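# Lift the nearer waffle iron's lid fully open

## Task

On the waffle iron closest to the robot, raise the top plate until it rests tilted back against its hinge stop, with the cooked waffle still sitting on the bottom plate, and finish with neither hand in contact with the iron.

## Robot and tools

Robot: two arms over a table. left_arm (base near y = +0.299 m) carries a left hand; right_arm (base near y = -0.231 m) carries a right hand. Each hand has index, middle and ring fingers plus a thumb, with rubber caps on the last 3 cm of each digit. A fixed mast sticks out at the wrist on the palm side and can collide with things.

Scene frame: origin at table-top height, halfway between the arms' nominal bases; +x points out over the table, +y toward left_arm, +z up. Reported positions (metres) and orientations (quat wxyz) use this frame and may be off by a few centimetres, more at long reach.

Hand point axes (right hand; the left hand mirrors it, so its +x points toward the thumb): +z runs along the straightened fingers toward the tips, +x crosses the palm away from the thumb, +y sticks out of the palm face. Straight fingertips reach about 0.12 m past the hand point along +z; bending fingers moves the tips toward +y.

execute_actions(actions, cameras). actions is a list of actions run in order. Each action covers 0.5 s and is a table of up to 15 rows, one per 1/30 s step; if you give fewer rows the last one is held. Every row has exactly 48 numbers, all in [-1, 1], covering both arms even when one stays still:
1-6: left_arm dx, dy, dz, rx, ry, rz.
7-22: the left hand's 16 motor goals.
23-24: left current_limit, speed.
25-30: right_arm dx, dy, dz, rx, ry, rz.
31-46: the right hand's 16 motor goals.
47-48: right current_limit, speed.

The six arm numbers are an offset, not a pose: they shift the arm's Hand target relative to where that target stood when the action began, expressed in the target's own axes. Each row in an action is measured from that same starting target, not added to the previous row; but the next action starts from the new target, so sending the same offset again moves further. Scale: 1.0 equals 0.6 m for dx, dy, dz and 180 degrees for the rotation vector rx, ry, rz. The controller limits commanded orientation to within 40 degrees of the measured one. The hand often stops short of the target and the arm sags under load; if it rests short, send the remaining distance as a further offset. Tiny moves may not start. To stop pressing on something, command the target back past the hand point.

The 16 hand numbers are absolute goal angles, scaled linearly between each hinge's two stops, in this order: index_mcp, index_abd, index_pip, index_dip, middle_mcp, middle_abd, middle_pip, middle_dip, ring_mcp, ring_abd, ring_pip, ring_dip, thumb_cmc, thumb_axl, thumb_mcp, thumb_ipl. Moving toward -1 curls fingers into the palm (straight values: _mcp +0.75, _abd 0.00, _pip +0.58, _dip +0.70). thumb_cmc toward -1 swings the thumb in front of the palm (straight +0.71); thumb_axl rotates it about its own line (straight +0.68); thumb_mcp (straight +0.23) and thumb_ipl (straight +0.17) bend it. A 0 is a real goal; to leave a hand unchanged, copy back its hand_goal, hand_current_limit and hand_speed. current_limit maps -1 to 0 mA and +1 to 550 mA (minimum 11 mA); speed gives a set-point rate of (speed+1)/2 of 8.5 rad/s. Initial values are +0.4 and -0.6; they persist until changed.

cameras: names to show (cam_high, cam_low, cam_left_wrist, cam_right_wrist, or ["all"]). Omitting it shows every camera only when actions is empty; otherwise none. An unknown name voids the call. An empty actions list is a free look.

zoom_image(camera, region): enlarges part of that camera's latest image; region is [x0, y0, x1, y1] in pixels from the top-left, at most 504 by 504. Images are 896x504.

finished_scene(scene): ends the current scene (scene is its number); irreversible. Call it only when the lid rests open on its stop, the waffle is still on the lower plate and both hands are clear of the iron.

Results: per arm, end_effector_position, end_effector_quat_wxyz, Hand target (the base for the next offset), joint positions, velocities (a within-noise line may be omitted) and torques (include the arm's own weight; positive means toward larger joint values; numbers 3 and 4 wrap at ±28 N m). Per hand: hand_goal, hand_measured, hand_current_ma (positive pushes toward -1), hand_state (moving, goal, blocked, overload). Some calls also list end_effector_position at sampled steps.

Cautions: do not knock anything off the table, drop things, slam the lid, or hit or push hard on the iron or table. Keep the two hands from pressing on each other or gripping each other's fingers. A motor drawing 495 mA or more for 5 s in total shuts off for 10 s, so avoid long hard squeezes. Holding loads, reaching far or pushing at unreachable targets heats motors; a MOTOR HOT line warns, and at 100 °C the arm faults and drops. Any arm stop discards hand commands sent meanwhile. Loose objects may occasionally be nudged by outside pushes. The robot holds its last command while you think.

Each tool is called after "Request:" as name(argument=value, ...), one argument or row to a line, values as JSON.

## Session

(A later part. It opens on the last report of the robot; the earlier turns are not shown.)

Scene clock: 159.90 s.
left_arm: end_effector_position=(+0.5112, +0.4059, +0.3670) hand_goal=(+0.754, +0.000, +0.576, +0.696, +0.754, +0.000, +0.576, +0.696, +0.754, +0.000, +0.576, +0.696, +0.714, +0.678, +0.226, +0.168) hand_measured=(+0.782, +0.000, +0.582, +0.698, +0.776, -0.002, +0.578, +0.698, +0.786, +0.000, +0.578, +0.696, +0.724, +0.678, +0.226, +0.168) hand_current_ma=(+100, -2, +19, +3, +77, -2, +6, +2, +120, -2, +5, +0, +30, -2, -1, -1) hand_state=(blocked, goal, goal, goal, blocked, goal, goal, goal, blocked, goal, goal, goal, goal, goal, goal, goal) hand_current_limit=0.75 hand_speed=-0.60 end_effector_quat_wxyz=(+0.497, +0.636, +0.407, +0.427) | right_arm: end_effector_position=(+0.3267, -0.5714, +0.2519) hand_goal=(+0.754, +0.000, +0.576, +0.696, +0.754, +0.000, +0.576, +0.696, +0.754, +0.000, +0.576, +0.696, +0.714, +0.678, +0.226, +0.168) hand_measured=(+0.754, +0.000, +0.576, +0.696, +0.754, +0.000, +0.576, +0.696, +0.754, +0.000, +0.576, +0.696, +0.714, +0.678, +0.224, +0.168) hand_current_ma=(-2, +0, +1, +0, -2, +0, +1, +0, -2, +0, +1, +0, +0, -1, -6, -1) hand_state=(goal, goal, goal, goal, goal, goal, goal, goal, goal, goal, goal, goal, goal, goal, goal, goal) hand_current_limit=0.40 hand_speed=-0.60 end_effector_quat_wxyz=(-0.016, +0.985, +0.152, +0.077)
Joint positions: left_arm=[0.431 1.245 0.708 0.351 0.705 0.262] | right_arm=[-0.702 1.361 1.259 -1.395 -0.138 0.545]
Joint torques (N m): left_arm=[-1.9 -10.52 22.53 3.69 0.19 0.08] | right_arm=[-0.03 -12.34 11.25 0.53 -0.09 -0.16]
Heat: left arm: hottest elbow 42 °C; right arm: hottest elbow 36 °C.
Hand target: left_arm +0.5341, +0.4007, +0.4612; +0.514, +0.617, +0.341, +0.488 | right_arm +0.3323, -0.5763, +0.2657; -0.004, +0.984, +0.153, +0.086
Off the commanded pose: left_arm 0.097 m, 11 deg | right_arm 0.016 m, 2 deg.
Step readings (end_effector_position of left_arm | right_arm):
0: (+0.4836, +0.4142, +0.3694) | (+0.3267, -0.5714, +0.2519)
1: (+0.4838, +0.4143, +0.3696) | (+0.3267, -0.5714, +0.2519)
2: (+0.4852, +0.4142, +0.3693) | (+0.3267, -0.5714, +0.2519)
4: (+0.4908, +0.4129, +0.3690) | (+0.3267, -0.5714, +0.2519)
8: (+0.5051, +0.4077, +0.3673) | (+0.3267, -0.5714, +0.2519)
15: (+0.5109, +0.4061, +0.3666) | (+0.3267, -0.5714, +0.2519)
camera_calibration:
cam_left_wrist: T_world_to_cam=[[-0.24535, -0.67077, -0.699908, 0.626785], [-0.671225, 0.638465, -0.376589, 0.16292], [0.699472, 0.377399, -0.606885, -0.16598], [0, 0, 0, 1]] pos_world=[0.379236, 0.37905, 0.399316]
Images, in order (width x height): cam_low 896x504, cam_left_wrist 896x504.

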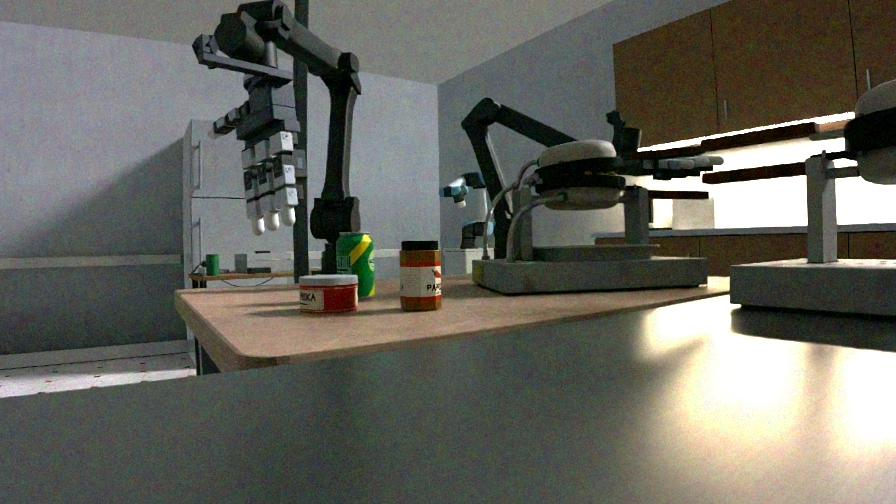

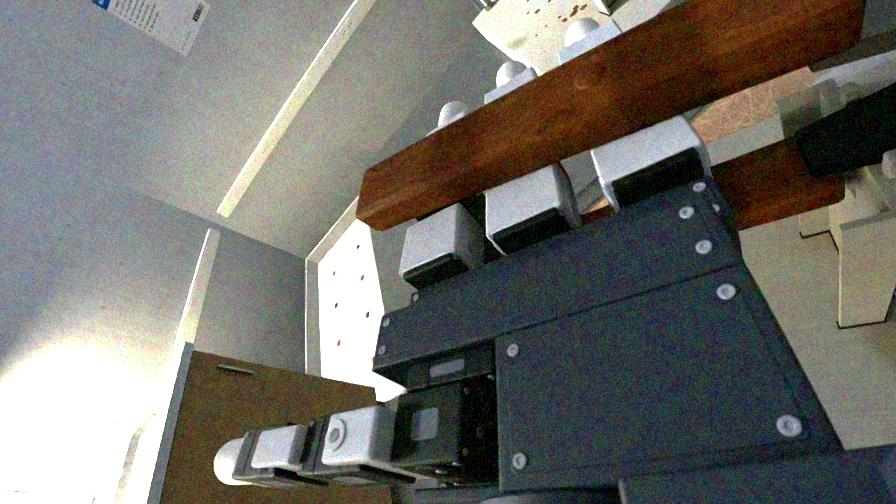

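Request:
execute_actions(
  actions=[
    [[0,0,0,0,0,0,0.754,0,-0.44,0.05,0.754,0,-0.44,0.05,0.754,0,-0.44,0.05,-0.55,0.678,0.226,0.168,0.75,-0.4,0,0,0,0,0,0,0.754,0,0.576,0.696,0.754,0,0.576,0.696,0.754,0,0.576,0.696,0.714,0.678,0.226,0.168,0.4,-0.6]],
    [[0,0,0,0,0,0,0.754,0,-0.44,0.05,0.754,0,-0.44,0.05,0.754,0,-0.44,0.05,-0.55,0.678,0.226,0.168,0.75,-0.4,0,0,0,0,0,0,0.754,0,0.576,0.696,0.754,0,0.576,0.696,0.754,0,0.576,0.696,0.714,0.678,0.226,0.168,0.4,-0.6]],
  ],
  cameras=["cam_high","cam_left_wrist"],
)

Scene clock: 164.87 s.
left_arm: end_effector_position=(+0.5151, +0.4029, +0.3714) hand_goal=(+0.754, +0.000, -0.440, +0.050, +0.754, +0.000, -0.440, +0.050, +0.754, +0.000, -0.440, +0.050, -0.550, +0.678, +0.226, +0.168) hand_measured=(+0.784, -0.006, -0.424, +0.052, +0.772, -0.002, -0.434, +0.052, +0.782, +0.000, -0.436, +0.052, -0.548, +0.678, +0.226, +0.168) hand_current_ma=(+109, -12, +47, +7, +62, -2, +13, +6, +107, -2, +13, +6, +4, -2, -1, -1) hand_state=(blocked, goal, goal, goal, goal, goal, goal, goal, blocked, goal, goal, goal, goal, goal, goal, goal) hand_current_limit=0.75 hand_speed=-0.40 end_effector_quat_wxyz=(+0.498, +0.638, +0.401, +0.429) | right_arm: end_effector_position=(+0.3267, -0.5714, +0.2519) hand_goal=(+0.754, +0.000, +0.576, +0.696, +0.754, +0.000, +0.576, +0.696, +0.754, +0.000, +0.576, +0.696, +0.714, +0.678, +0.226, +0.168) hand_measured=(+0.754, +0.000, +0.576, +0.696, +0.754, +0.000, +0.576, +0.696, +0.754, +0.000, +0.576, +0.696, +0.714, +0.678, +0.224, +0.168) hand_current_ma=(-2, +0, +1, +0, -2, +0, +1, +0, -2, +0, +1, +0, +0, -1, -6, -1) hand_state=(goal, goal, goal, goal, goal, goal, goal, goal, goal, goal, goal, goal, goal, goal, goal, goal) hand_current_limit=0.40 hand_speed=-0.60 end_effector_quat_wxyz=(-0.016, +0.985, +0.152, +0.077)
Joint positions: left_arm=[0.423 1.252 0.722 0.351 0.705 0.267] | right_arm=[-0.702 1.361 1.259 -1.395 -0.138 0.545]
Joint torques (N m): left_arm=[-1.55 -10.52 21.75 3.58 0.18 -0.05] | right_arm=[-1.26 -13.1 11.3 0.31 -0.06 -0.14]
Heat: left arm: hottest elbow 43 °C; right arm: hottest elbow 36 °C.
Hand target: left_arm +0.5341, +0.4007, +0.4613; +0.514, +0.617, +0.341, +0.488 | right_arm +0.3323, -0.5763, +0.2657; -0.004, +0.984, +0.153, +0.086
Off the commanded pose: left_arm 0.092 m, 10 deg | right_arm 0.016 m, 2 deg.
Step readings (end_effector_position of left_arm | right_arm):
0: (+0.5112, +0.4057, +0.3673) | (+0.3267, -0.5714, +0.2519)
1: (+0.5112, +0.4057, +0.3673) | (+0.3267, -0.5714, +0.2519)
2: (+0.5113, +0.4058, +0.3671) | (+0.3267, -0.5714, +0.2519)
4: (+0.5113, +0.4058, +0.3671) | (+0.3267, -0.5714, +0.2519)
8: (+0.5113, +0.4058, +0.3671) | (+0.3267, -0.5714, +0.2519)
15: (+0.5143, +0.4039, +0.3697) | (+0.3267, -0.5714, +0.2519)
16: (+0.5149, +0.4032, +0.3703) | (+0.3267, -0.5714, +0.2519)
17: (+0.5151, +0.4029, +0.3712) | (+0.3267, -0.5714, +0.2519)
19: (+0.5151, +0.4029, +0.3714) | (+0.3267, -0.5714, +0.2519)
23: (+0.5151, +0.4029, +0.3714) | (+0.3267, -0.5714, +0.2519)
30: (+0.5151, +0.4029, +0.3714) | (+0.3267, -0.5714, +0.2519)
camera_calibration:
cam_left_wrist: T_world_to_cam=[[-0.245123, -0.663075, -0.707281, 0.628327], [-0.662795, 0.647037, -0.376891, 0.161523], [0.707544, 0.376397, -0.598086, -0.171963], [0, 0, 0, 1]] pos_world=[0.382746, 0.376843, 0.402432]
Images, in order (width x height): cam_high 896x504, cam_left_wrist 896x504.

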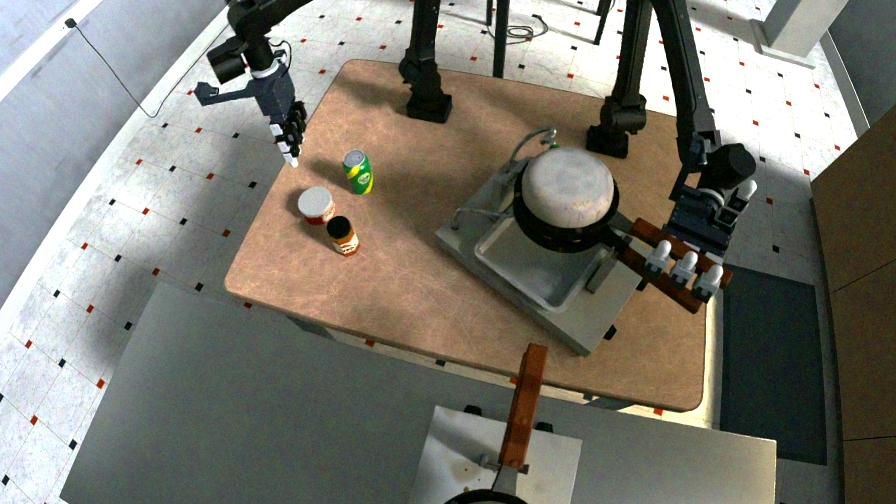

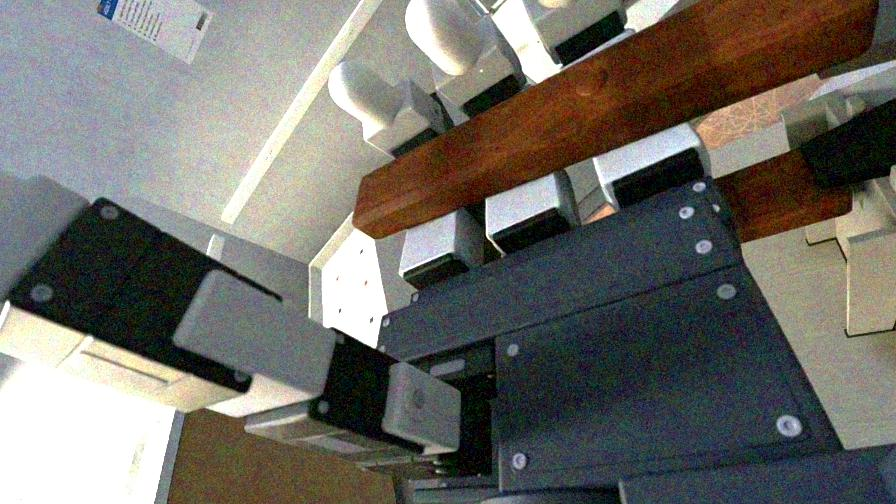

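Request:
execute_actions(
  actions=[
    [[0,0,0,0,0,0,0.72,0,-0.44,-0.05,0.72,0,-0.44,-0.05,0.72,0,-0.44,-0.05,-0.55,0.678,-0.276,-0.317,0.75,-0.4,0,0,0,0,0,0,0.754,0,0.576,0.696,0.754,0,0.576,0.696,0.754,0,0.576,0.696,0.714,0.678,0.226,0.168,0.4,-0.6]],
    [[-0.015,0.05,-0.003,-0.005,0,0.027,0.72,0,-0.44,-0.05,0.72,0,-0.44,-0.05,0.72,0,-0.44,-0.05,-0.55,0.678,-0.276,-0.317,0.75,-0.4,0,0,0,0,0,0,0.754,0,0.576,0.696,0.754,0,0.576,0.696,0.754,0,0.576,0.696,0.714,0.678,0.226,0.168,0.4,-0.6]],
  ],
  cameras=["cam_low","cam_left_wrist"],
)

Scene clock: 170.10 s.
left_arm: end_effector_position=(+0.5186, +0.3986, +0.3820) hand_goal=(+0.720, +0.000, -0.440, -0.050, +0.720, +0.000, -0.440, -0.050, +0.720, +0.000, -0.440, -0.050, -0.550, +0.678, -0.276, -0.316) hand_measured=(+0.746, -0.004, -0.434, -0.048, +0.740, -0.002, -0.436, -0.048, +0.740, +0.000, -0.436, -0.048, -0.548, +0.678, -0.278, -0.316) hand_current_ma=(+99, -10, +14, +7, +72, -2, +12, +6, +68, -2, +12, +6, +4, -2, -5, +3) hand_state=(blocked, goal, goal, goal, blocked, goal, goal, goal, goal, goal, goal, goal, goal, goal, goal, goal) hand_current_limit=0.75 hand_speed=-0.40 end_effector_quat_wxyz=(+0.490, +0.643, +0.389, +0.441) | right_arm: end_effector_position=(+0.3267, -0.5714, +0.2519) hand_goal=(+0.754, +0.000, +0.576, +0.696, +0.754, +0.000, +0.576, +0.696, +0.754, +0.000, +0.576, +0.696, +0.714, +0.678, +0.226, +0.168) hand_measured=(+0.754, +0.000, +0.576, +0.696, +0.754, +0.000, +0.576, +0.696, +0.754, +0.000, +0.576, +0.696, +0.714, +0.678, +0.224, +0.168) hand_current_ma=(-2, +0, +1, +0, -2, +0, +1, +0, -2, +0, +1, +0, +0, -1, -6, -1) hand_state=(goal, goal, goal, goal, goal, goal, goal, goal, goal, goal, goal, goal, goal, goal, goal, goal) hand_current_limit=0.40 hand_speed=-0.60 end_effector_quat_wxyz=(-0.016, +0.985, +0.152, +0.077)
Joint positions: left_arm=[0.413 1.247 0.744 0.334 0.69 0.296] | right_arm=[-0.702 1.361 1.259 -1.395 -0.138 0.545]
Joint torques (N m): left_arm=[-1.67 -13.51 22.02 2.58 0.24 0.33] | right_arm=[0.03 -12.45 11.33 0.39 -0.03 -0.16]
Heat: left arm: hottest elbow 44 °C; right arm: hottest elbow 36 °C.
Hand target: left_arm +0.5273, +0.3857, +0.4879; +0.498, +0.627, +0.310, +0.512 | right_arm +0.3323, -0.5763, +0.2657; -0.004, +0.984, +0.153, +0.086
Off the commanded pose: left_arm 0.107 m, 12 deg | right_arm 0.016 m, 2 deg.
Step readings (end_effector_position of left_arm | right_arm):
0: (+0.5151, +0.4029, +0.3714) | (+0.3267, -0.5714, +0.2519)
1: (+0.5151, +0.4029, +0.3714) | (+0.3267, -0.5714, +0.2519)
2: (+0.5152, +0.4027, +0.3712) | (+0.3267, -0.5714, +0.2519)
4: (+0.5155, +0.4026, +0.3713) | (+0.3267, -0.5714, +0.2519)
8: (+0.5155, +0.4026, +0.3713) | (+0.3267, -0.5714, +0.2519)
15: (+0.5155, +0.4026, +0.3713) | (+0.3267, -0.5714, +0.2519)
16: (+0.5156, +0.4027, +0.3713) | (+0.3267, -0.5714, +0.2519)
17: (+0.5158, +0.4023, +0.3717) | (+0.3267, -0.5714, +0.2519)
19: (+0.5166, +0.4017, +0.3725) | (+0.3267, -0.5714, +0.2519)
23: (+0.5181, +0.4006, +0.3757) | (+0.3267, -0.5714, +0.2519)
30: (+0.5183, +0.3989, +0.3814) | (+0.3267, -0.5714, +0.2519)
camera_calibration:
cam_left_wrist: T_world_to_cam=[[-0.232936, -0.638718, -0.733335, 0.627814], [-0.657351, 0.659131, -0.365289, 0.158444], [0.716681, 0.396969, -0.573397, -0.188847], [0, 0, 0, 1]] pos_world=[0.385737, 0.371528, 0.409991]
Images, in order (width x height): cam_low 896x504, cam_left_wrist 896x504.

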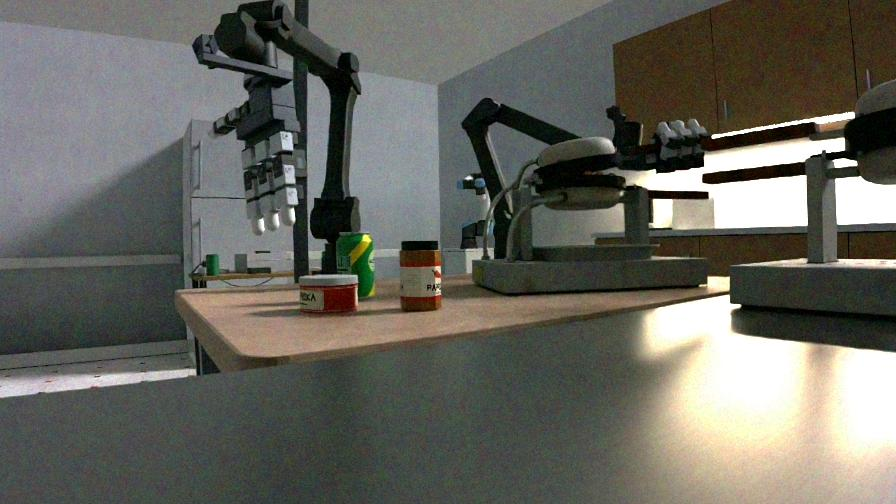

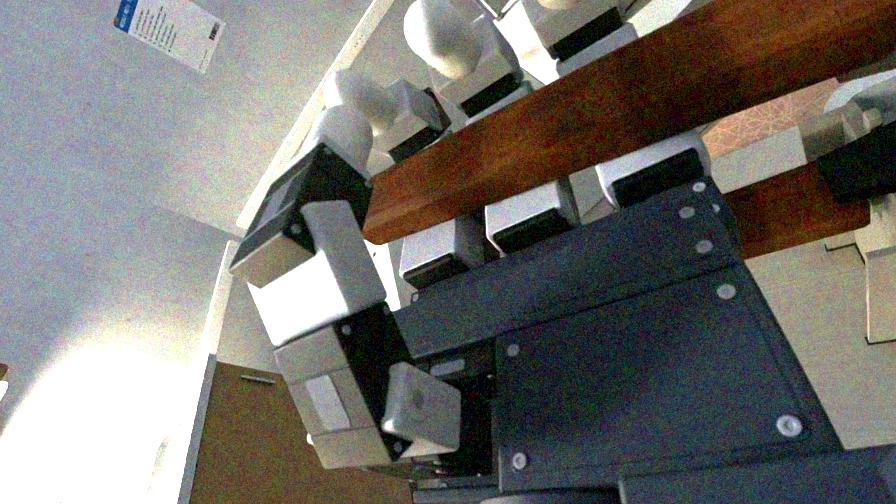

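Request:
execute_actions(
  actions=[
    [[-0.03,0.11,-0.02,-0.0095,0,0.0547,0.72,0,-0.44,-0.05,0.72,0,-0.44,-0.05,0.72,0,-0.44,-0.05,-0.55,0.678,-0.276,-0.317,0.75,-0.4,0,0,0,0,0,0,0.754,0,0.576,0.696,0.754,0,0.576,0.696,0.754,0,0.576,0.696,0.714,0.678,0.226,0.168,0.4,-0.6]],
  ],
  cameras=["cam_low","cam_left_wrist"],
)

Scene clock: 187.10 s.
left_arm: end_effector_position=(+0.5000, +0.3651, +0.4575) hand_goal=(+0.720, +0.000, -0.440, -0.050, +0.720, +0.000, -0.440, -0.050, +0.720, +0.000, -0.440, -0.050, -0.550, +0.678, -0.276, -0.316) hand_measured=(+0.742, -0.004, -0.436, -0.048, +0.740, -0.002, -0.436, -0.048, +0.738, +0.000, -0.436, -0.048, -0.550, +0.678, -0.278, -0.316) hand_current_ma=(+77, -10, +11, +7, +72, -2, +10, +6, +66, -2, +10, +6, +1, -2, -7, +2) hand_state=(blocked, goal, goal, goal, blocked, goal, goal, goal, goal, goal, goal, goal, goal, goal, goal, goal) hand_current_limit=0.75 hand_speed=-0.40 end_effector_quat_wxyz=(+0.459, +0.662, +0.312, +0.503) | right_arm: end_effector_position=(+0.3267, -0.5714, +0.2519) hand_goal=(+0.754, +0.000, +0.576, +0.696, +0.754, +0.000, +0.576, +0.696, +0.754, +0.000, +0.576, +0.696, +0.714, +0.678, +0.226, +0.168) hand_measured=(+0.754, +0.000, +0.576, +0.696, +0.754, +0.000, +0.576, +0.696, +0.754, +0.000, +0.576, +0.696, +0.714, +0.678, +0.224, +0.168) hand_current_ma=(-2, +0, +1, +0, -2, +0, +1, +0, -2, +0, +1, +0, +0, -1, -6, -1) hand_state=(goal, goal, goal, goal, goal, goal, goal, goal, goal, goal, goal, goal, goal, goal, goal, goal) hand_current_limit=0.40 hand_speed=-0.60 end_effector_quat_wxyz=(-0.016, +0.985, +0.152, +0.077)
Joint positions: left_arm=[0.38 1.127 0.821 0.213 0.668 0.447] | right_arm=[-0.702 1.361 1.259 -1.395 -0.138 0.545]
Joint torques (N m): left_arm=[-1.32 -10.46 22.3 2.37 0.42 0.31] | right_arm=[-0.73 -12.75 11.43 0.36 -0.06 -0.06]
Heat: left arm: hottest elbow 45 °C; right arm: hottest elbow 36 °C.
Hand target: left_arm +0.5029, +0.3527, +0.5440; +0.462, +0.644, +0.248, +0.557 | right_arm +0.3323, -0.5763, +0.2657; -0.004, +0.984, +0.153, +0.086
Off the commanded pose: left_arm 0.087 m, 10 deg | right_arm 0.016 m, 2 deg.
Step readings (end_effector_position of left_arm | right_arm):
0: (+0.5187, +0.3986, +0.3822) | (+0.3267, -0.5714, +0.2519)
1: (+0.5186, +0.3984, +0.3823) | (+0.3267, -0.5714, +0.2519)
2: (+0.5186, +0.3979, +0.3830) | (+0.3267, -0.5714, +0.2519)
4: (+0.5174, +0.3946, +0.3881) | (+0.3267, -0.5714, +0.2519)
8: (+0.5072, +0.3815, +0.4172) | (+0.3267, -0.5714, +0.2519)
15: (+0.4987, +0.3655, +0.4563) | (+0.3267, -0.5714, +0.2519)
camera_calibration:
cam_left_wrist: T_world_to_cam=[[-0.157235, -0.494252, -0.854981, 0.622458], [-0.600003, 0.735453, -0.314811, 0.116274], [0.784394, 0.463492, -0.412191, -0.25085], [0, 0, 0, 1]] pos_world=[0.364402, 0.338404, 0.465396]
Images, in order (width x height): cam_low 896x504, cam_left_wrist 896x504.

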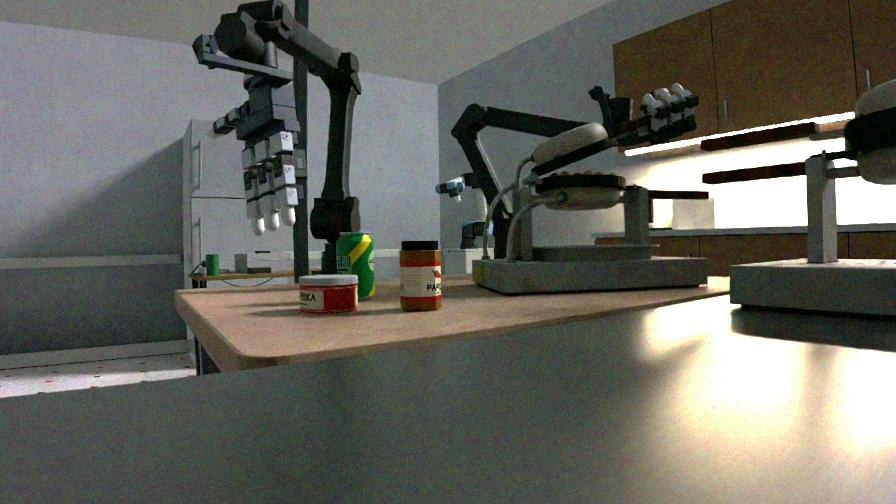

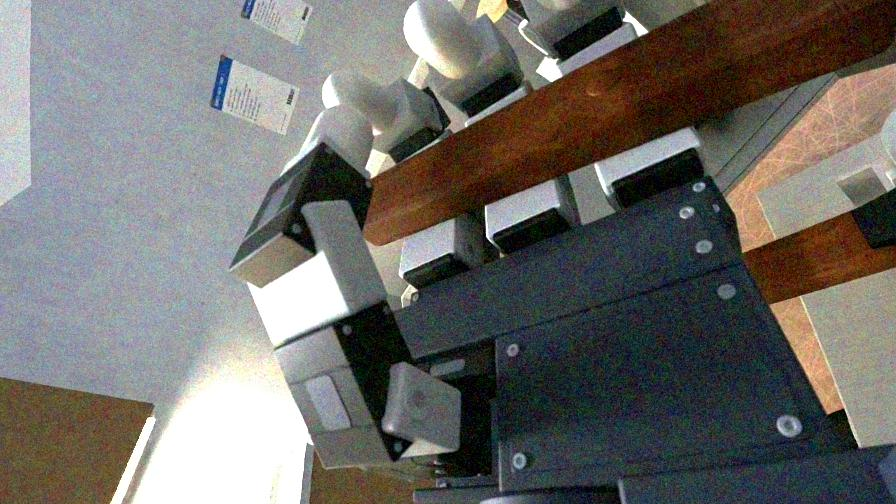

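Request:
execute_actions(
  actions=[
    [[-0.03,0.11,-0.015,-0.0095,0,0.0547,0.72,0,-0.44,-0.05,0.72,0,-0.44,-0.05,0.72,0,-0.44,-0.05,-0.55,0.678,-0.276,-0.317,0.75,-0.4,0,0,0,0,0,0,0.754,0,0.576,0.696,0.754,0,0.576,0.696,0.754,0,0.576,0.696,0.714,0.678,0.226,0.168,0.4,-0.6]],
    [[-0.03,0.11,-0.015,-0.0095,0,0.0547,0.72,0,-0.44,-0.05,0.72,0,-0.44,-0.05,0.72,0,-0.44,-0.05,-0.55,0.678,-0.276,-0.317,0.75,-0.4,0,0,0,0,0,0,0.754,0,0.576,0.696,0.754,0,0.576,0.696,0.754,0,0.576,0.696,0.714,0.678,0.226,0.168,0.4,-0.6]],
  ],
  cameras=["cam_low","cam_left_wrist"],
)

Scene clock: 194.10 s.
left_arm: end_effector_position=(+0.4608, +0.2815, +0.5554) hand_goal=(+0.720, +0.000, -0.440, -0.050, +0.720, +0.000, -0.440, -0.050, +0.720, +0.000, -0.440, -0.050, -0.550, +0.678, -0.276, -0.316) hand_measured=(+0.742, -0.004, -0.436, -0.048, +0.732, -0.002, -0.436, -0.048, +0.734, +0.000, -0.436, -0.048, -0.552, +0.678, -0.278, -0.316) hand_current_ma=(+77, -10, +10, +7, +42, -2, +9, +6, +45, -2, +9, +6, -4, -2, -7, +2) hand_state=(blocked, goal, goal, goal, goal, goal, goal, goal, goal, goal, goal, goal, goal, goal, goal, goal) hand_current_limit=0.75 hand_speed=-0.40 end_effector_quat_wxyz=(+0.382, +0.690, +0.175, +0.589) | right_arm: end_effector_position=(+0.3267, -0.5714, +0.2519) hand_goal=(+0.754, +0.000, +0.576, +0.696, +0.754, +0.000, +0.576, +0.696, +0.754, +0.000, +0.576, +0.696, +0.714, +0.678, +0.226, +0.168) hand_measured=(+0.754, +0.000, +0.576, +0.696, +0.754, +0.000, +0.576, +0.696, +0.754, +0.000, +0.576, +0.696, +0.714, +0.678, +0.224, +0.168) hand_current_ma=(-2, +0, +1, +0, -2, +0, +1, +0, -2, +0, +1, +0, +0, -1, -6, -1) hand_state=(goal, goal, goal, goal, goal, goal, goal, goal, goal, goal, goal, goal, goal, goal, goal, goal) hand_current_limit=0.40 hand_speed=-0.60 end_effector_quat_wxyz=(-0.016, +0.985, +0.152, +0.077)
Joint positions: left_arm=[0.254 0.972 0.963 -0.009 0.571 0.757] | right_arm=[-0.702 1.361 1.259 -1.395 -0.138 0.545]
Joint torques (N m): left_arm=[-2.02 -8.35 21.74 2.13 0.29 0.33] | right_arm=[-1.08 -12.28 11.22 0.32 -0.04 -0.12]
Heat: left arm: hottest elbow 46 °C; right arm: hottest elbow 36 °C.
Hand target: left_arm +0.4471, +0.2622, +0.6312; +0.378, +0.663, +0.117, +0.635 | right_arm +0.3323, -0.5763, +0.2657; -0.004, +0.984, +0.153, +0.086
Off the commanded pose: left_arm 0.079 m, 9 deg | right_arm 0.016 m, 2 deg.
Step readings (end_effector_position of left_arm | right_arm):
0: (+0.5000, +0.3651, +0.4575) | (+0.3267, -0.5714, +0.2519)
1: (+0.5001, +0.3651, +0.4575) | (+0.3267, -0.5714, +0.2519)
2: (+0.5004, +0.3645, +0.4577) | (+0.3267, -0.5714, +0.2519)
4: (+0.5009, +0.3622, +0.4591) | (+0.3267, -0.5714, +0.2519)
8: (+0.4944, +0.3503, +0.4747) | (+0.3267, -0.5714, +0.2519)
15: (+0.4836, +0.3312, +0.5056) | (+0.3267, -0.5714, +0.2519)
16: (+0.4838, +0.3306, +0.5070) | (+0.3267, -0.5714, +0.2519)
17: (+0.4843, +0.3298, +0.5079) | (+0.3267, -0.5714, +0.2519)
19: (+0.4841, +0.3253, +0.5093) | (+0.3267, -0.5714, +0.2519)
23: (+0.4742, +0.3063, +0.5237) | (+0.3267, -0.5714, +0.2519)
30: (+0.4604, +0.2825, +0.5532) | (+0.3267, -0.5714, +0.2519)
camera_calibration:
cam_left_wrist: T_world_to_cam=[[-0.0190028, -0.190131, -0.981575, 0.579609], [-0.527224, 0.836068, -0.15174, 0.0326196], [0.849514, 0.514626, -0.11613, -0.349815], [0, 0, 0, 1]] pos_world=[0.325384, 0.262953, 0.533255]
Images, in order (width x height): cam_low 896x504, cam_left_wrist 896x504.

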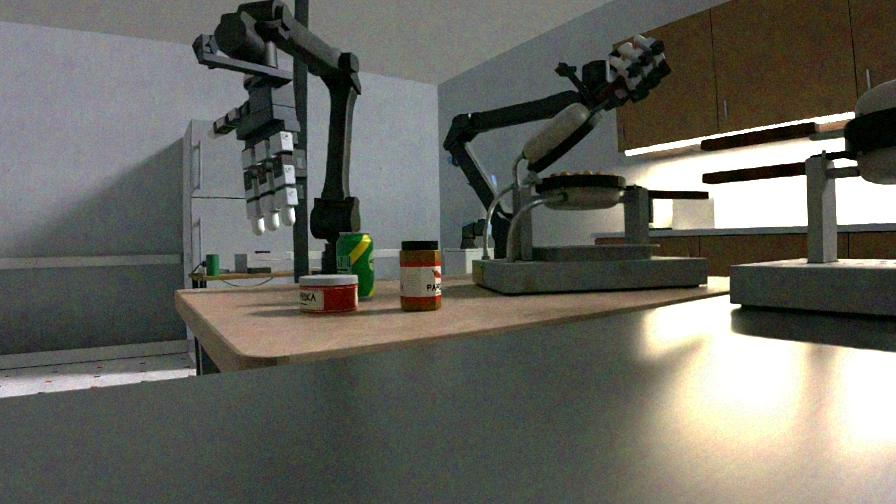

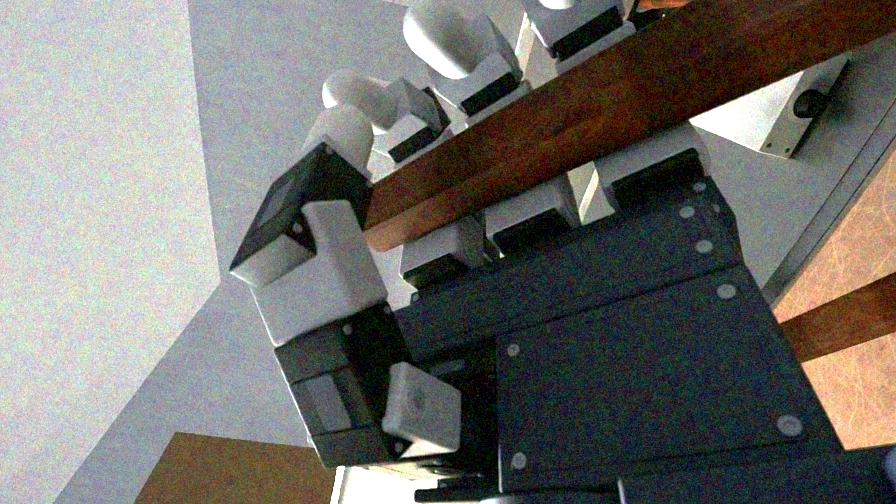

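Request:
execute_actions(
  actions=[
    [[-0.03,0.105,-0.018,-0.0095,0,0.0547,0.72,0,-0.44,-0.05,0.72,0,-0.44,-0.05,0.72,0,-0.44,-0.05,-0.55,0.678,-0.276,-0.317,0.75,-0.4,0,0,0,0,0,0,0.754,0,0.576,0.696,0.754,0,0.576,0.696,0.754,0,0.576,0.696,0.714,0.678,0.226,0.168,0.4,-0.6]],
    [[-0.03,0.105,-0.018,-0.0095,0,0.0547,0.72,0,-0.44,-0.05,0.72,0,-0.44,-0.05,0.72,0,-0.44,-0.05,-0.55,0.678,-0.276,-0.317,0.75,-0.4,0,0,0,0,0,0,0.754,0,0.576,0.696,0.754,0,0.576,0.696,0.754,0,0.576,0.696,0.714,0.678,0.226,0.168,0.4,-0.6]],
  ],
  cameras=["cam_low","cam_left_wrist"],
)

Scene clock: 199.77 s.
left_arm: end_effector_position=(+0.3994, +0.1711, +0.6156) hand_goal=(+0.720, +0.000, -0.440, -0.050, +0.720, +0.000, -0.440, -0.050, +0.720, +0.000, -0.440, -0.050, -0.550, +0.678, -0.276, -0.316) hand_measured=(+0.742, -0.004, -0.436, -0.048, +0.728, -0.002, -0.438, -0.048, +0.728, +0.000, -0.438, -0.048, -0.554, +0.676, -0.278, -0.316) hand_current_ma=(+77, -10, +8, +7, +25, -2, +7, +6, +27, -2, +7, +6, -10, -3, -7, +2) hand_state=(blocked, goal, goal, goal, goal, goal, goal, goal, goal, goal, goal, goal, goal, goal, goal, goal) hand_current_limit=0.75 hand_speed=-0.40 end_effector_quat_wxyz=(+0.283, +0.694, +0.017, +0.661) | right_arm: end_effector_position=(+0.3267, -0.5714, +0.2519) hand_goal=(+0.754, +0.000, +0.576, +0.696, +0.754, +0.000, +0.576, +0.696, +0.754, +0.000, +0.576, +0.696, +0.714, +0.678, +0.226, +0.168) hand_measured=(+0.754, +0.000, +0.576, +0.696, +0.754, +0.000, +0.576, +0.696, +0.754, +0.000, +0.576, +0.696, +0.714, +0.678, +0.224, +0.168) hand_current_ma=(-2, +0, +1, +0, -2, +0, +1, +0, -2, +0, +1, +0, +0, -1, -6, -1) hand_state=(goal, goal, goal, goal, goal, goal, goal, goal, goal, goal, goal, goal, goal, goal, goal, goal) hand_current_limit=0.40 hand_speed=-0.60 end_effector_quat_wxyz=(-0.016, +0.985, +0.152, +0.077)
Joint positions: left_arm=[0.004 0.847 1.081 -0.196 0.373 1.128] | right_arm=[-0.702 1.361 1.259 -1.395 -0.138 0.545]
Joint torques (N m): left_arm=[-1.9 -6.12 19.92 1.92 0.22 0.2] | right_arm=[-0.44 -12.75 11.36 0.42 -0.05 -0.1]
Heat: left arm: hottest elbow 47 °C; right arm: hottest elbow 36 °C.
Hand target: left_arm +0.3781, +0.1574, +0.6731; +0.284, +0.662, -0.017, +0.694 | right_arm +0.3323, -0.5763, +0.2657; -0.004, +0.984, +0.153, +0.086
Off the commanded pose: left_arm 0.063 m, 7 deg | right_arm 0.016 m, 2 deg.
Step readings (end_effector_position of left_arm | right_arm):
0: (+0.4608, +0.2815, +0.5554) | (+0.3267, -0.5714, +0.2519)
1: (+0.4610, +0.2813, +0.5551) | (+0.3267, -0.5714, +0.2519)
2: (+0.4615, +0.2804, +0.5550) | (+0.3267, -0.5714, +0.2519)
4: (+0.4612, +0.2750, +0.5550) | (+0.3267, -0.5714, +0.2519)
8: (+0.4495, +0.2527, +0.5643) | (+0.3267, -0.5714, +0.2519)
15: (+0.4331, +0.2301, +0.5881) | (+0.3267, -0.5714, +0.2519)
16: (+0.4332, +0.2295, +0.5895) | (+0.3267, -0.5714, +0.2519)
17: (+0.4338, +0.2283, +0.5899) | (+0.3267, -0.5714, +0.2519)
19: (+0.4326, +0.2209, +0.5896) | (+0.3267, -0.5714, +0.2519)
23: (+0.4169, +0.1936, +0.5951) | (+0.3267, -0.5714, +0.2519)
30: (+0.3998, +0.1726, +0.6144) | (+0.3267, -0.5714, +0.2519)
camera_calibration:
cam_left_wrist: T_world_to_cam=[[0.160724, 0.15617, -0.974566, 0.481238], [-0.47787, 0.876267, 0.0616084, -0.0562503], [0.863602, 0.455814, 0.215466, -0.433519], [0, 0, 0, 1]] pos_world=[0.270161, 0.17174, 0.565872]
Images, in order (width x height): cam_low 896x504, cam_left_wrist 896x504.

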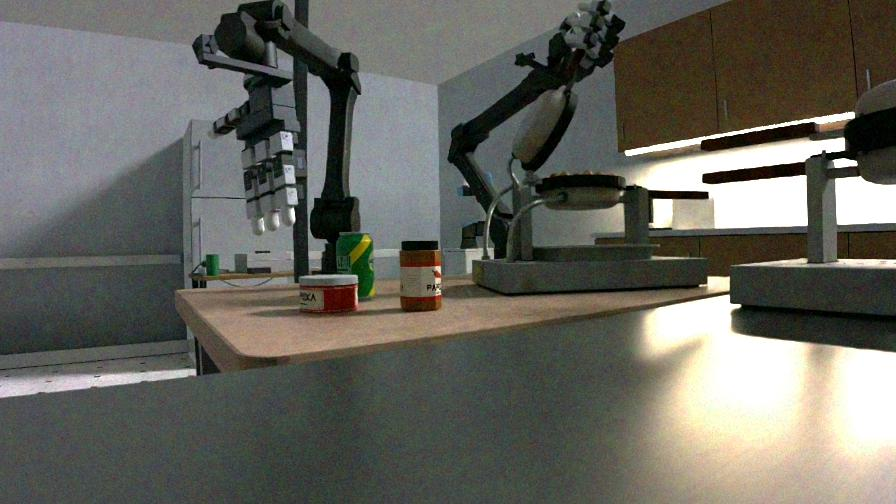

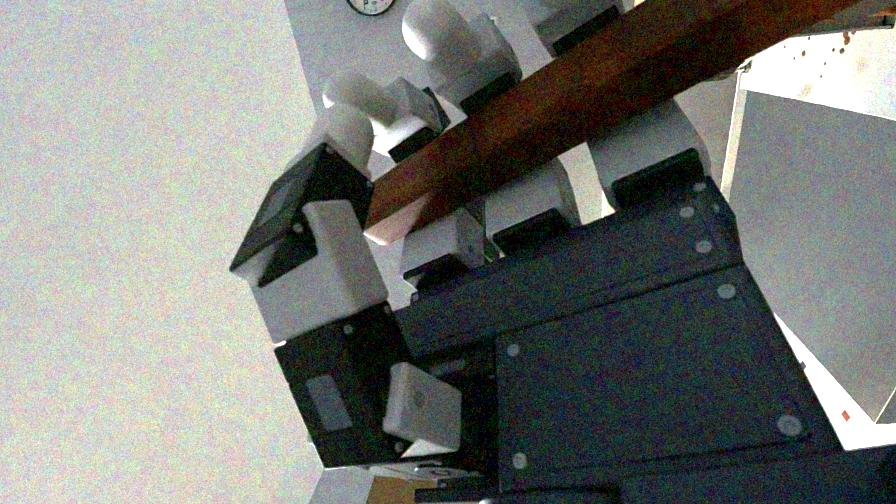

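Request:
execute_actions(
  actions=[
    [[-0.028,0.1,-0.02,-0.0095,0.01,0.0547,0.72,0,-0.44,-0.05,0.72,0,-0.44,-0.05,0.72,0,-0.44,-0.05,-0.55,0.678,-0.276,-0.317,0.75,-0.4,0,0,0,0,0,0,0.754,0,0.576,0.696,0.754,0,0.576,0.696,0.754,0,0.576,0.696,0.714,0.678,0.226,0.168,0.4,-0.6]],
    [[-0.028,0.1,-0.018,-0.0095,0.01,0.0547,0.72,0,-0.44,-0.05,0.72,0,-0.44,-0.05,0.72,0,-0.44,-0.05,-0.55,0.678,-0.276,-0.317,0.75,-0.4,0,0,0,0,0,0,0.754,0,0.576,0.696,0.754,0,0.576,0.696,0.754,0,0.576,0.696,0.714,0.678,0.226,0.168,0.4,-0.6]],
  ],
  cameras=["cam_low","cam_left_wrist"],
)

Scene clock: 213.77 s.
left_arm: end_effector_position=(+0.3344, +0.0504, +0.6130) hand_goal=(+0.720, +0.000, -0.440, -0.050, +0.720, +0.000, -0.440, -0.050, +0.720, +0.000, -0.440, -0.050, -0.550, +0.678, -0.276, -0.316) hand_measured=(+0.740, -0.012, -0.434, -0.048, +0.722, -0.002, -0.438, -0.048, +0.722, +0.000, -0.438, -0.048, -0.554, +0.676, -0.278, -0.316) hand_current_ma=(+71, -32, +17, +7, +5, -2, +6, +6, +5, -2, +5, +6, -13, -4, -6, +2) hand_state=(blocked, goal, goal, goal, goal, goal, goal, goal, goal, goal, goal, goal, goal, goal, goal, goal) hand_current_limit=0.75 hand_speed=-0.40 end_effector_quat_wxyz=(+0.174, +0.659, -0.136, +0.719) | right_arm: end_effector_position=(+0.3267, -0.5714, +0.2519) hand_goal=(+0.754, +0.000, +0.576, +0.696, +0.754, +0.000, +0.576, +0.696, +0.754, +0.000, +0.576, +0.696, +0.714, +0.678, +0.226, +0.168) hand_measured=(+0.754, +0.000, +0.576, +0.696, +0.754, +0.000, +0.576, +0.696, +0.754, +0.000, +0.576, +0.696, +0.714, +0.678, +0.224, +0.168) hand_current_ma=(-2, +0, +1, +0, -2, +0, +1, +0, -2, +0, +1, +0, +0, -1, -6, -1) hand_state=(goal, goal, goal, goal, goal, goal, goal, goal, goal, goal, goal, goal, goal, goal, goal, goal) hand_current_limit=0.40 hand_speed=-0.60 end_effector_quat_wxyz=(-0.016, +0.985, +0.152, +0.077)
Joint positions: left_arm=[-0.419 0.786 1.092 -0.212 0.013 1.536] | right_arm=[-0.702 1.361 1.259 -1.395 -0.138 0.545]
Joint torques (N m): left_arm=[-1.14 -6.65 18.7 2.09 0.03 0.07] | right_arm=[-0.67 -12.34 11.3 0.49 -0.05 -0.11]
Heat: left arm: hottest elbow 46 °C; right arm: hottest elbow 36 °C.
Hand target: left_arm +0.3065, +0.0534, +0.6703; +0.181, +0.618, -0.141, +0.752 | right_arm +0.3323, -0.5763, +0.2657; -0.004, +0.984, +0.153, +0.086
Off the commanded pose: left_arm 0.064 m, 6 deg | right_arm 0.016 m, 2 deg.
Step readings (end_effector_position of left_arm | right_arm):
0: (+0.3994, +0.1711, +0.6155) | (+0.3267, -0.5714, +0.2519)
1: (+0.3997, +0.1710, +0.6154) | (+0.3267, -0.5714, +0.2519)
2: (+0.4004, +0.1699, +0.6152) | (+0.3267, -0.5714, +0.2519)
4: (+0.3990, +0.1611, +0.6152) | (+0.3267, -0.5714, +0.2519)
8: (+0.3793, +0.1315, +0.6197) | (+0.3267, -0.5714, +0.2519)
15: (+0.3677, +0.1130, +0.6226) | (+0.3267, -0.5714, +0.2519)
16: (+0.3681, +0.1128, +0.6221) | (+0.3267, -0.5714, +0.2519)
17: (+0.3688, +0.1117, +0.6216) | (+0.3267, -0.5714, +0.2519)
19: (+0.3651, +0.1022, +0.6211) | (+0.3267, -0.5714, +0.2519)
23: (+0.3445, +0.0702, +0.6196) | (+0.3267, -0.5714, +0.2519)
30: (+0.3348, +0.0518, +0.6151) | (+0.3267, -0.5714, +0.2519)
camera_calibration:
cam_left_wrist: T_world_to_cam=[[0.362358, 0.45419, -0.813885, 0.327124], [-0.480735, 0.839188, 0.254277, -0.0966366], [0.798492, 0.299124, 0.522432, -0.480307], [0, 0, 0, 1]] pos_world=[0.218528, 0.0761912, 0.541741]
Images, in order (width x height): cam_low 896x504, cam_left_wrist 896x504.

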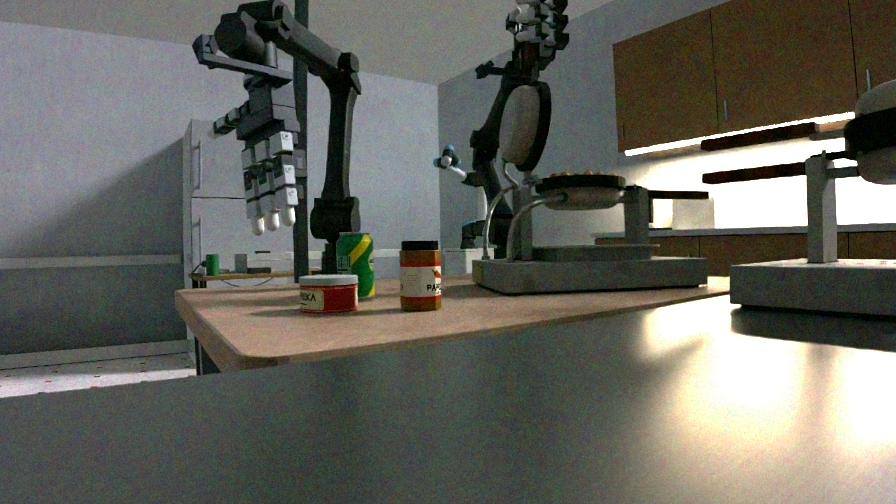

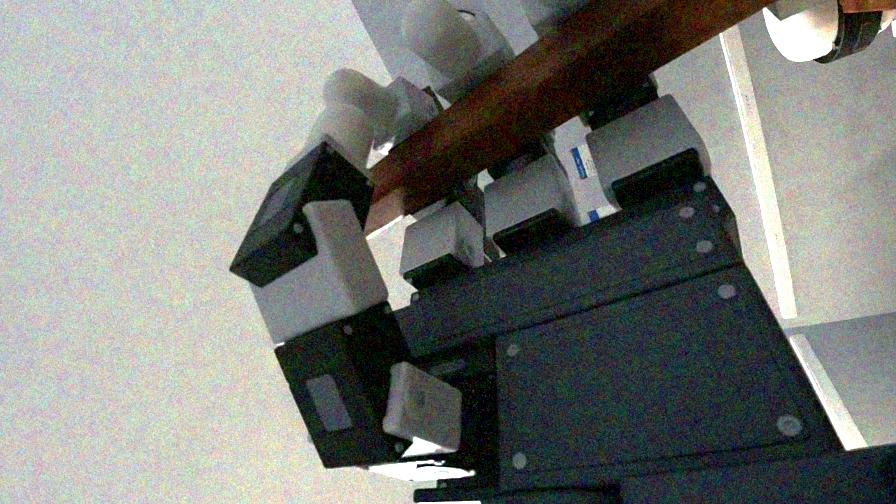

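Request:
execute_actions(
  actions=[
    [[-0.015,0.05,-0.005,-0.005,0.02,0.0275,0.72,0,-0.44,-0.05,0.72,0,-0.44,-0.05,0.72,0,-0.44,-0.05,-0.55,0.678,-0.276,-0.317,0.75,-0.4,0,0,0,0,0,0,0.754,0,0.576,0.696,0.754,0,0.576,0.696,0.754,0,0.576,0.696,0.714,0.678,0.226,0.168,0.4,-0.6]],
    [[-0.015,0.05,-0.005,-0.005,0.02,0.0275,0.72,0,-0.44,-0.05,0.72,0,-0.44,-0.05,0.72,0,-0.44,-0.05,-0.55,0.678,-0.276,-0.317,0.75,-0.4,0,0,0,0,0,0,0.754,0,0.576,0.696,0.754,0,0.576,0.696,0.754,0,0.576,0.696,0.714,0.678,0.226,0.168,0.4,-0.6]],
  ],
  cameras=["cam_low","cam_left_wrist","cam_high"],
)

Scene clock: 228.33 s.
left_arm: end_effector_position=(+0.3055, -0.0061, +0.6135) hand_goal=(+0.720, +0.000, -0.440, -0.050, +0.720, +0.000, -0.440, -0.050, +0.720, +0.000, -0.440, -0.050, -0.550, +0.678, -0.276, -0.316) hand_measured=(+0.752, -0.034, -0.400, -0.042, +0.720, -0.002, -0.438, -0.048, +0.720, +0.000, -0.438, -0.048, -0.556, +0.676, -0.278, -0.316) hand_current_ma=(+121, -101, +146, +20, +1, -2, +5, +6, +1, -2, +5, +6, -14, -4, -3, +2) hand_state=(blocked, blocked, blocked, goal, goal, goal, goal, goal, goal, goal, goal, goal, goal, goal, goal, goal) hand_current_limit=0.75 hand_speed=-0.40 end_effector_quat_wxyz=(+0.114, +0.591, -0.205, +0.772) | right_arm: end_effector_position=(+0.3267, -0.5714, +0.2519) hand_goal=(+0.754, +0.000, +0.576, +0.696, +0.754, +0.000, +0.576, +0.696, +0.754, +0.000, +0.576, +0.696, +0.714, +0.678, +0.226, +0.168) hand_measured=(+0.754, +0.000, +0.576, +0.696, +0.754, +0.000, +0.576, +0.696, +0.754, +0.000, +0.576, +0.696, +0.714, +0.678, +0.224, +0.168) hand_current_ma=(-2, +0, +1, +0, -2, +0, +1, +0, -2, +0, +1, +0, +0, -1, -6, -1) hand_state=(goal, goal, goal, goal, goal, goal, goal, goal, goal, goal, goal, goal, goal, goal, goal, goal) hand_current_limit=0.40 hand_speed=-0.60 end_effector_quat_wxyz=(-0.016, +0.985, +0.152, +0.077)
Joint positions: left_arm=[-0.634 0.805 1.068 -0.04 -0.159 1.793] | right_arm=[-0.702 1.361 1.259 -1.395 -0.138 0.545]
Joint torques (N m): left_arm=[-1.85 -7.59 13.12 3.69 0.28 -0.05] | right_arm=[-0.91 -12.22 11.32 0.36 -0.09 -0.13]
Heat: left arm: hottest elbow 46 °C; right arm: hottest elbow 36 °C.
Hand target: left_arm +0.2787, +0.0011, +0.6493; +0.133, +0.553, -0.194, +0.799 | right_arm +0.3323, -0.5763, +0.2657; -0.004, +0.984, +0.153, +0.086
Off the commanded pose: left_arm 0.046 m, 6 deg | right_arm 0.016 m, 2 deg.
Step readings (end_effector_position of left_arm | right_arm):
0: (+0.3344, +0.0503, +0.6129) | (+0.3267, -0.5714, +0.2519)
1: (+0.3347, +0.0504, +0.6128) | (+0.3267, -0.5714, +0.2519)
2: (+0.3349, +0.0500, +0.6131) | (+0.3267, -0.5714, +0.2519)
4: (+0.3322, +0.0450, +0.6153) | (+0.3267, -0.5714, +0.2519)
8: (+0.3199, +0.0291, +0.6186) | (+0.3267, -0.5714, +0.2519)
15: (+0.3169, +0.0223, +0.6172) | (+0.3267, -0.5714, +0.2519)
16: (+0.3171, +0.0224, +0.6173) | (+0.3267, -0.5714, +0.2519)
17: (+0.3173, +0.0219, +0.6183) | (+0.3267, -0.5714, +0.2519)
19: (+0.3156, +0.0170, +0.6202) | (+0.3267, -0.5714, +0.2519)
23: (+0.3069, -0.0002, +0.6166) | (+0.3267, -0.5714, +0.2519)
30: (+0.3050, -0.0060, +0.6142) | (+0.3267, -0.5714, +0.2519)
camera_calibration:
cam_left_wrist: T_world_to_cam=[[0.518685, 0.554169, -0.651048, 0.216464], [-0.530975, 0.805631, 0.262725, -0.0533625], [0.670098, 0.209418, 0.712118, -0.518291], [0, 0, 0, 1]] pos_world=[0.206695, 0.0315721, 0.524032]
Images, in order (width x height): cam_high 896x504, cam_low 896x504, cam_left_wrist 896x504.

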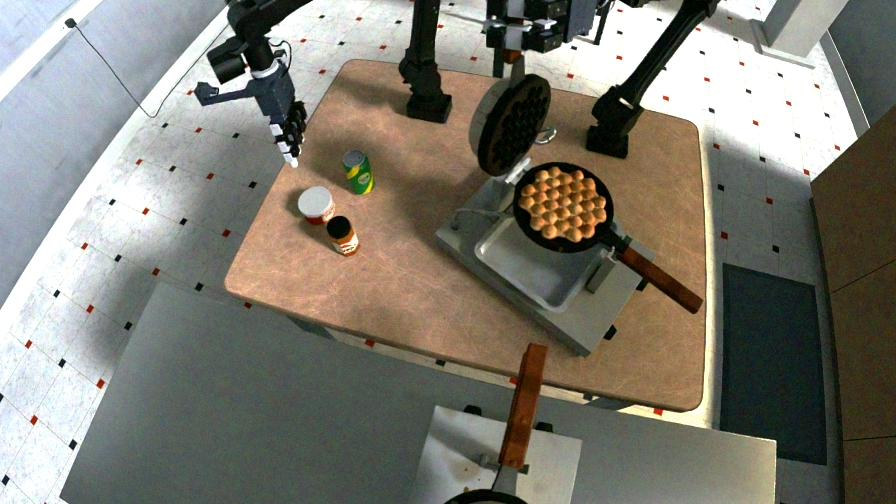

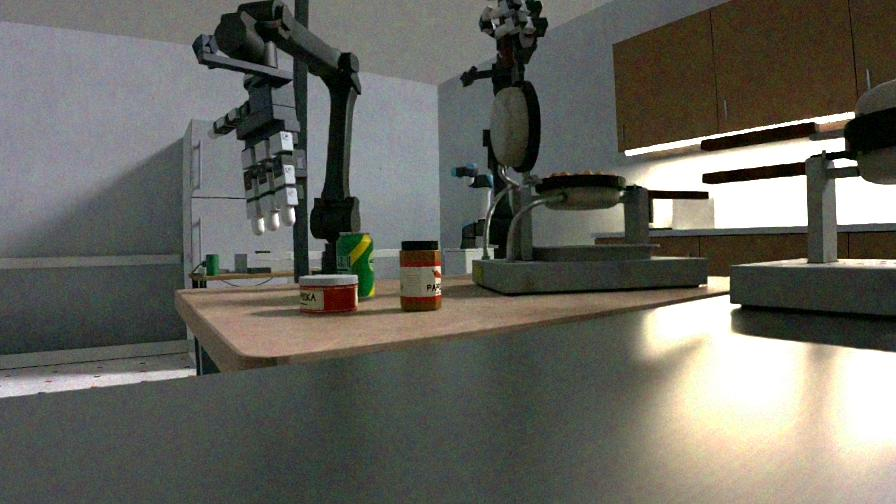

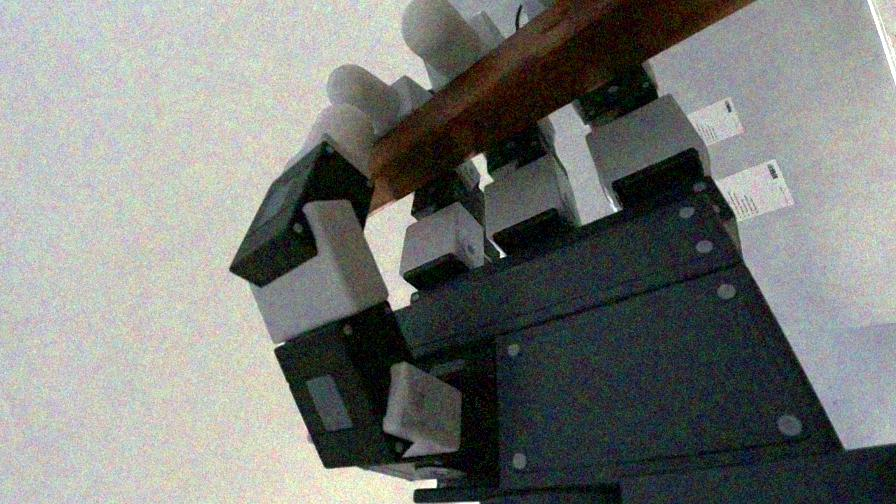

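Request:
execute_actions(
  actions=[
    [[-0.005,0.02,0.035,-0.004,0.02,0.01,0.72,0,-0.44,-0.05,0.72,0,-0.44,-0.05,0.72,0,-0.44,-0.05,-0.55,0.678,-0.276,-0.317,0.75,-0.4,0,0,0,0,0,0,0.754,0,0.576,0.696,0.754,0,0.576,0.696,0.754,0,0.576,0.696,0.714,0.678,0.226,0.168,0.4,-0.6]],
  ],
  cameras=["cam_low","cam_left_wrist"],
)

Scene clock: 235.23 s.
left_arm: end_effector_position=(+0.3035, -0.0192, +0.6294) hand_goal=(+0.720, +0.000, -0.440, -0.050, +0.720, +0.000, -0.440, -0.050, +0.720, +0.000, -0.440, -0.050, -0.550, +0.678, -0.276, -0.316) hand_measured=(+0.740, -0.022, -0.404, -0.042, +0.720, -0.002, -0.438, -0.048, +0.720, +0.000, -0.438, -0.048, -0.556, +0.676, -0.276, -0.316) hand_current_ma=(+67, -59, +128, +20, +0, -2, +4, +6, +0, -2, +4, +6, -14, -4, -2, +2) hand_state=(goal, blocked, blocked, goal, goal, goal, goal, goal, goal, goal, goal, goal, goal, goal, goal, goal) hand_current_limit=0.75 hand_speed=-0.40 end_effector_quat_wxyz=(+0.121, +0.546, -0.208, +0.803) | right_arm: end_effector_position=(+0.3267, -0.5714, +0.2519) hand_goal=(+0.754, +0.000, +0.576, +0.696, +0.754, +0.000, +0.576, +0.696, +0.754, +0.000, +0.576, +0.696, +0.714, +0.678, +0.226, +0.168) hand_measured=(+0.754, +0.000, +0.576, +0.696, +0.754, +0.000, +0.576, +0.696, +0.754, +0.000, +0.576, +0.696, +0.714, +0.678, +0.224, +0.168) hand_current_ma=(-2, +0, +1, +0, -2, +0, +1, +0, -2, +0, +1, +0, +0, -1, -6, -1) hand_state=(goal, goal, goal, goal, goal, goal, goal, goal, goal, goal, goal, goal, goal, goal, goal, goal) hand_current_limit=0.40 hand_speed=-0.60 end_effector_quat_wxyz=(-0.016, +0.985, +0.152, +0.077)
Joint positions: left_arm=[-0.653 0.841 1.066 0.102 -0.141 1.833] | right_arm=[-0.702 1.361 1.259 -1.395 -0.138 0.545]
Joint torques (N m): left_arm=[-1.14 -5.48 13.86 2.91 0.2 0.02] | right_arm=[-0.32 -12.63 11.37 0.49 -0.02 -0.13]
Heat: left arm: hottest elbow 45 °C; right arm: hottest elbow 36 °C.
Hand target: left_arm +0.2921, -0.0192, +0.6514; +0.130, +0.523, -0.203, +0.817 | right_arm +0.3323, -0.5763, +0.2657; -0.004, +0.984, +0.153, +0.086
Off the commanded pose: left_arm 0.025 m, 3 deg | right_arm 0.016 m, 2 deg.
Step readings (end_effector_position of left_arm | right_arm):
0: (+0.3055, -0.0061, +0.6135) | (+0.3267, -0.5714, +0.2519)
1: (+0.3056, -0.0061, +0.6136) | (+0.3267, -0.5714, +0.2519)
2: (+0.3061, -0.0067, +0.6142) | (+0.3267, -0.5714, +0.2519)
4: (+0.3066, -0.0098, +0.6180) | (+0.3267, -0.5714, +0.2519)
8: (+0.3045, -0.0173, +0.6252) | (+0.3267, -0.5714, +0.2519)
15: (+0.3033, -0.0190, +0.6291) | (+0.3267, -0.5714, +0.2519)
camera_calibration:
cam_left_wrist: T_world_to_cam=[[0.598249, 0.523662, -0.606528, 0.182422], [-0.533514, 0.825062, 0.186108, 0.00128488], [0.59788, 0.212252, 0.772973, -0.541883], [0, 0, 0, 1]] pos_world=[0.215533, 0.0184283, 0.529266]
Images, in order (width x height): cam_low 896x504, cam_left_wrist 896x504.

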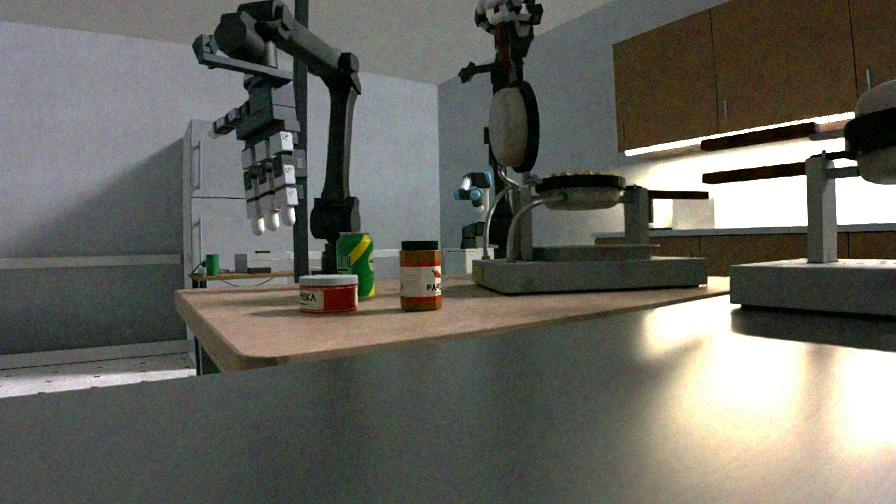

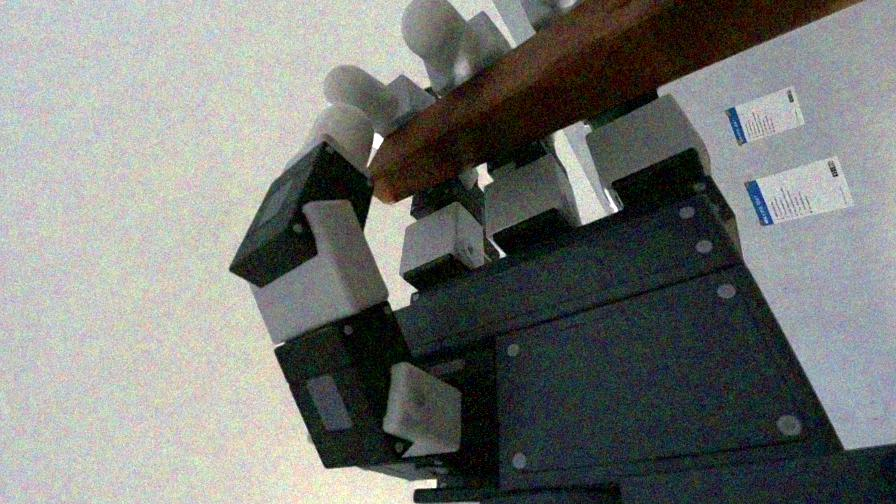

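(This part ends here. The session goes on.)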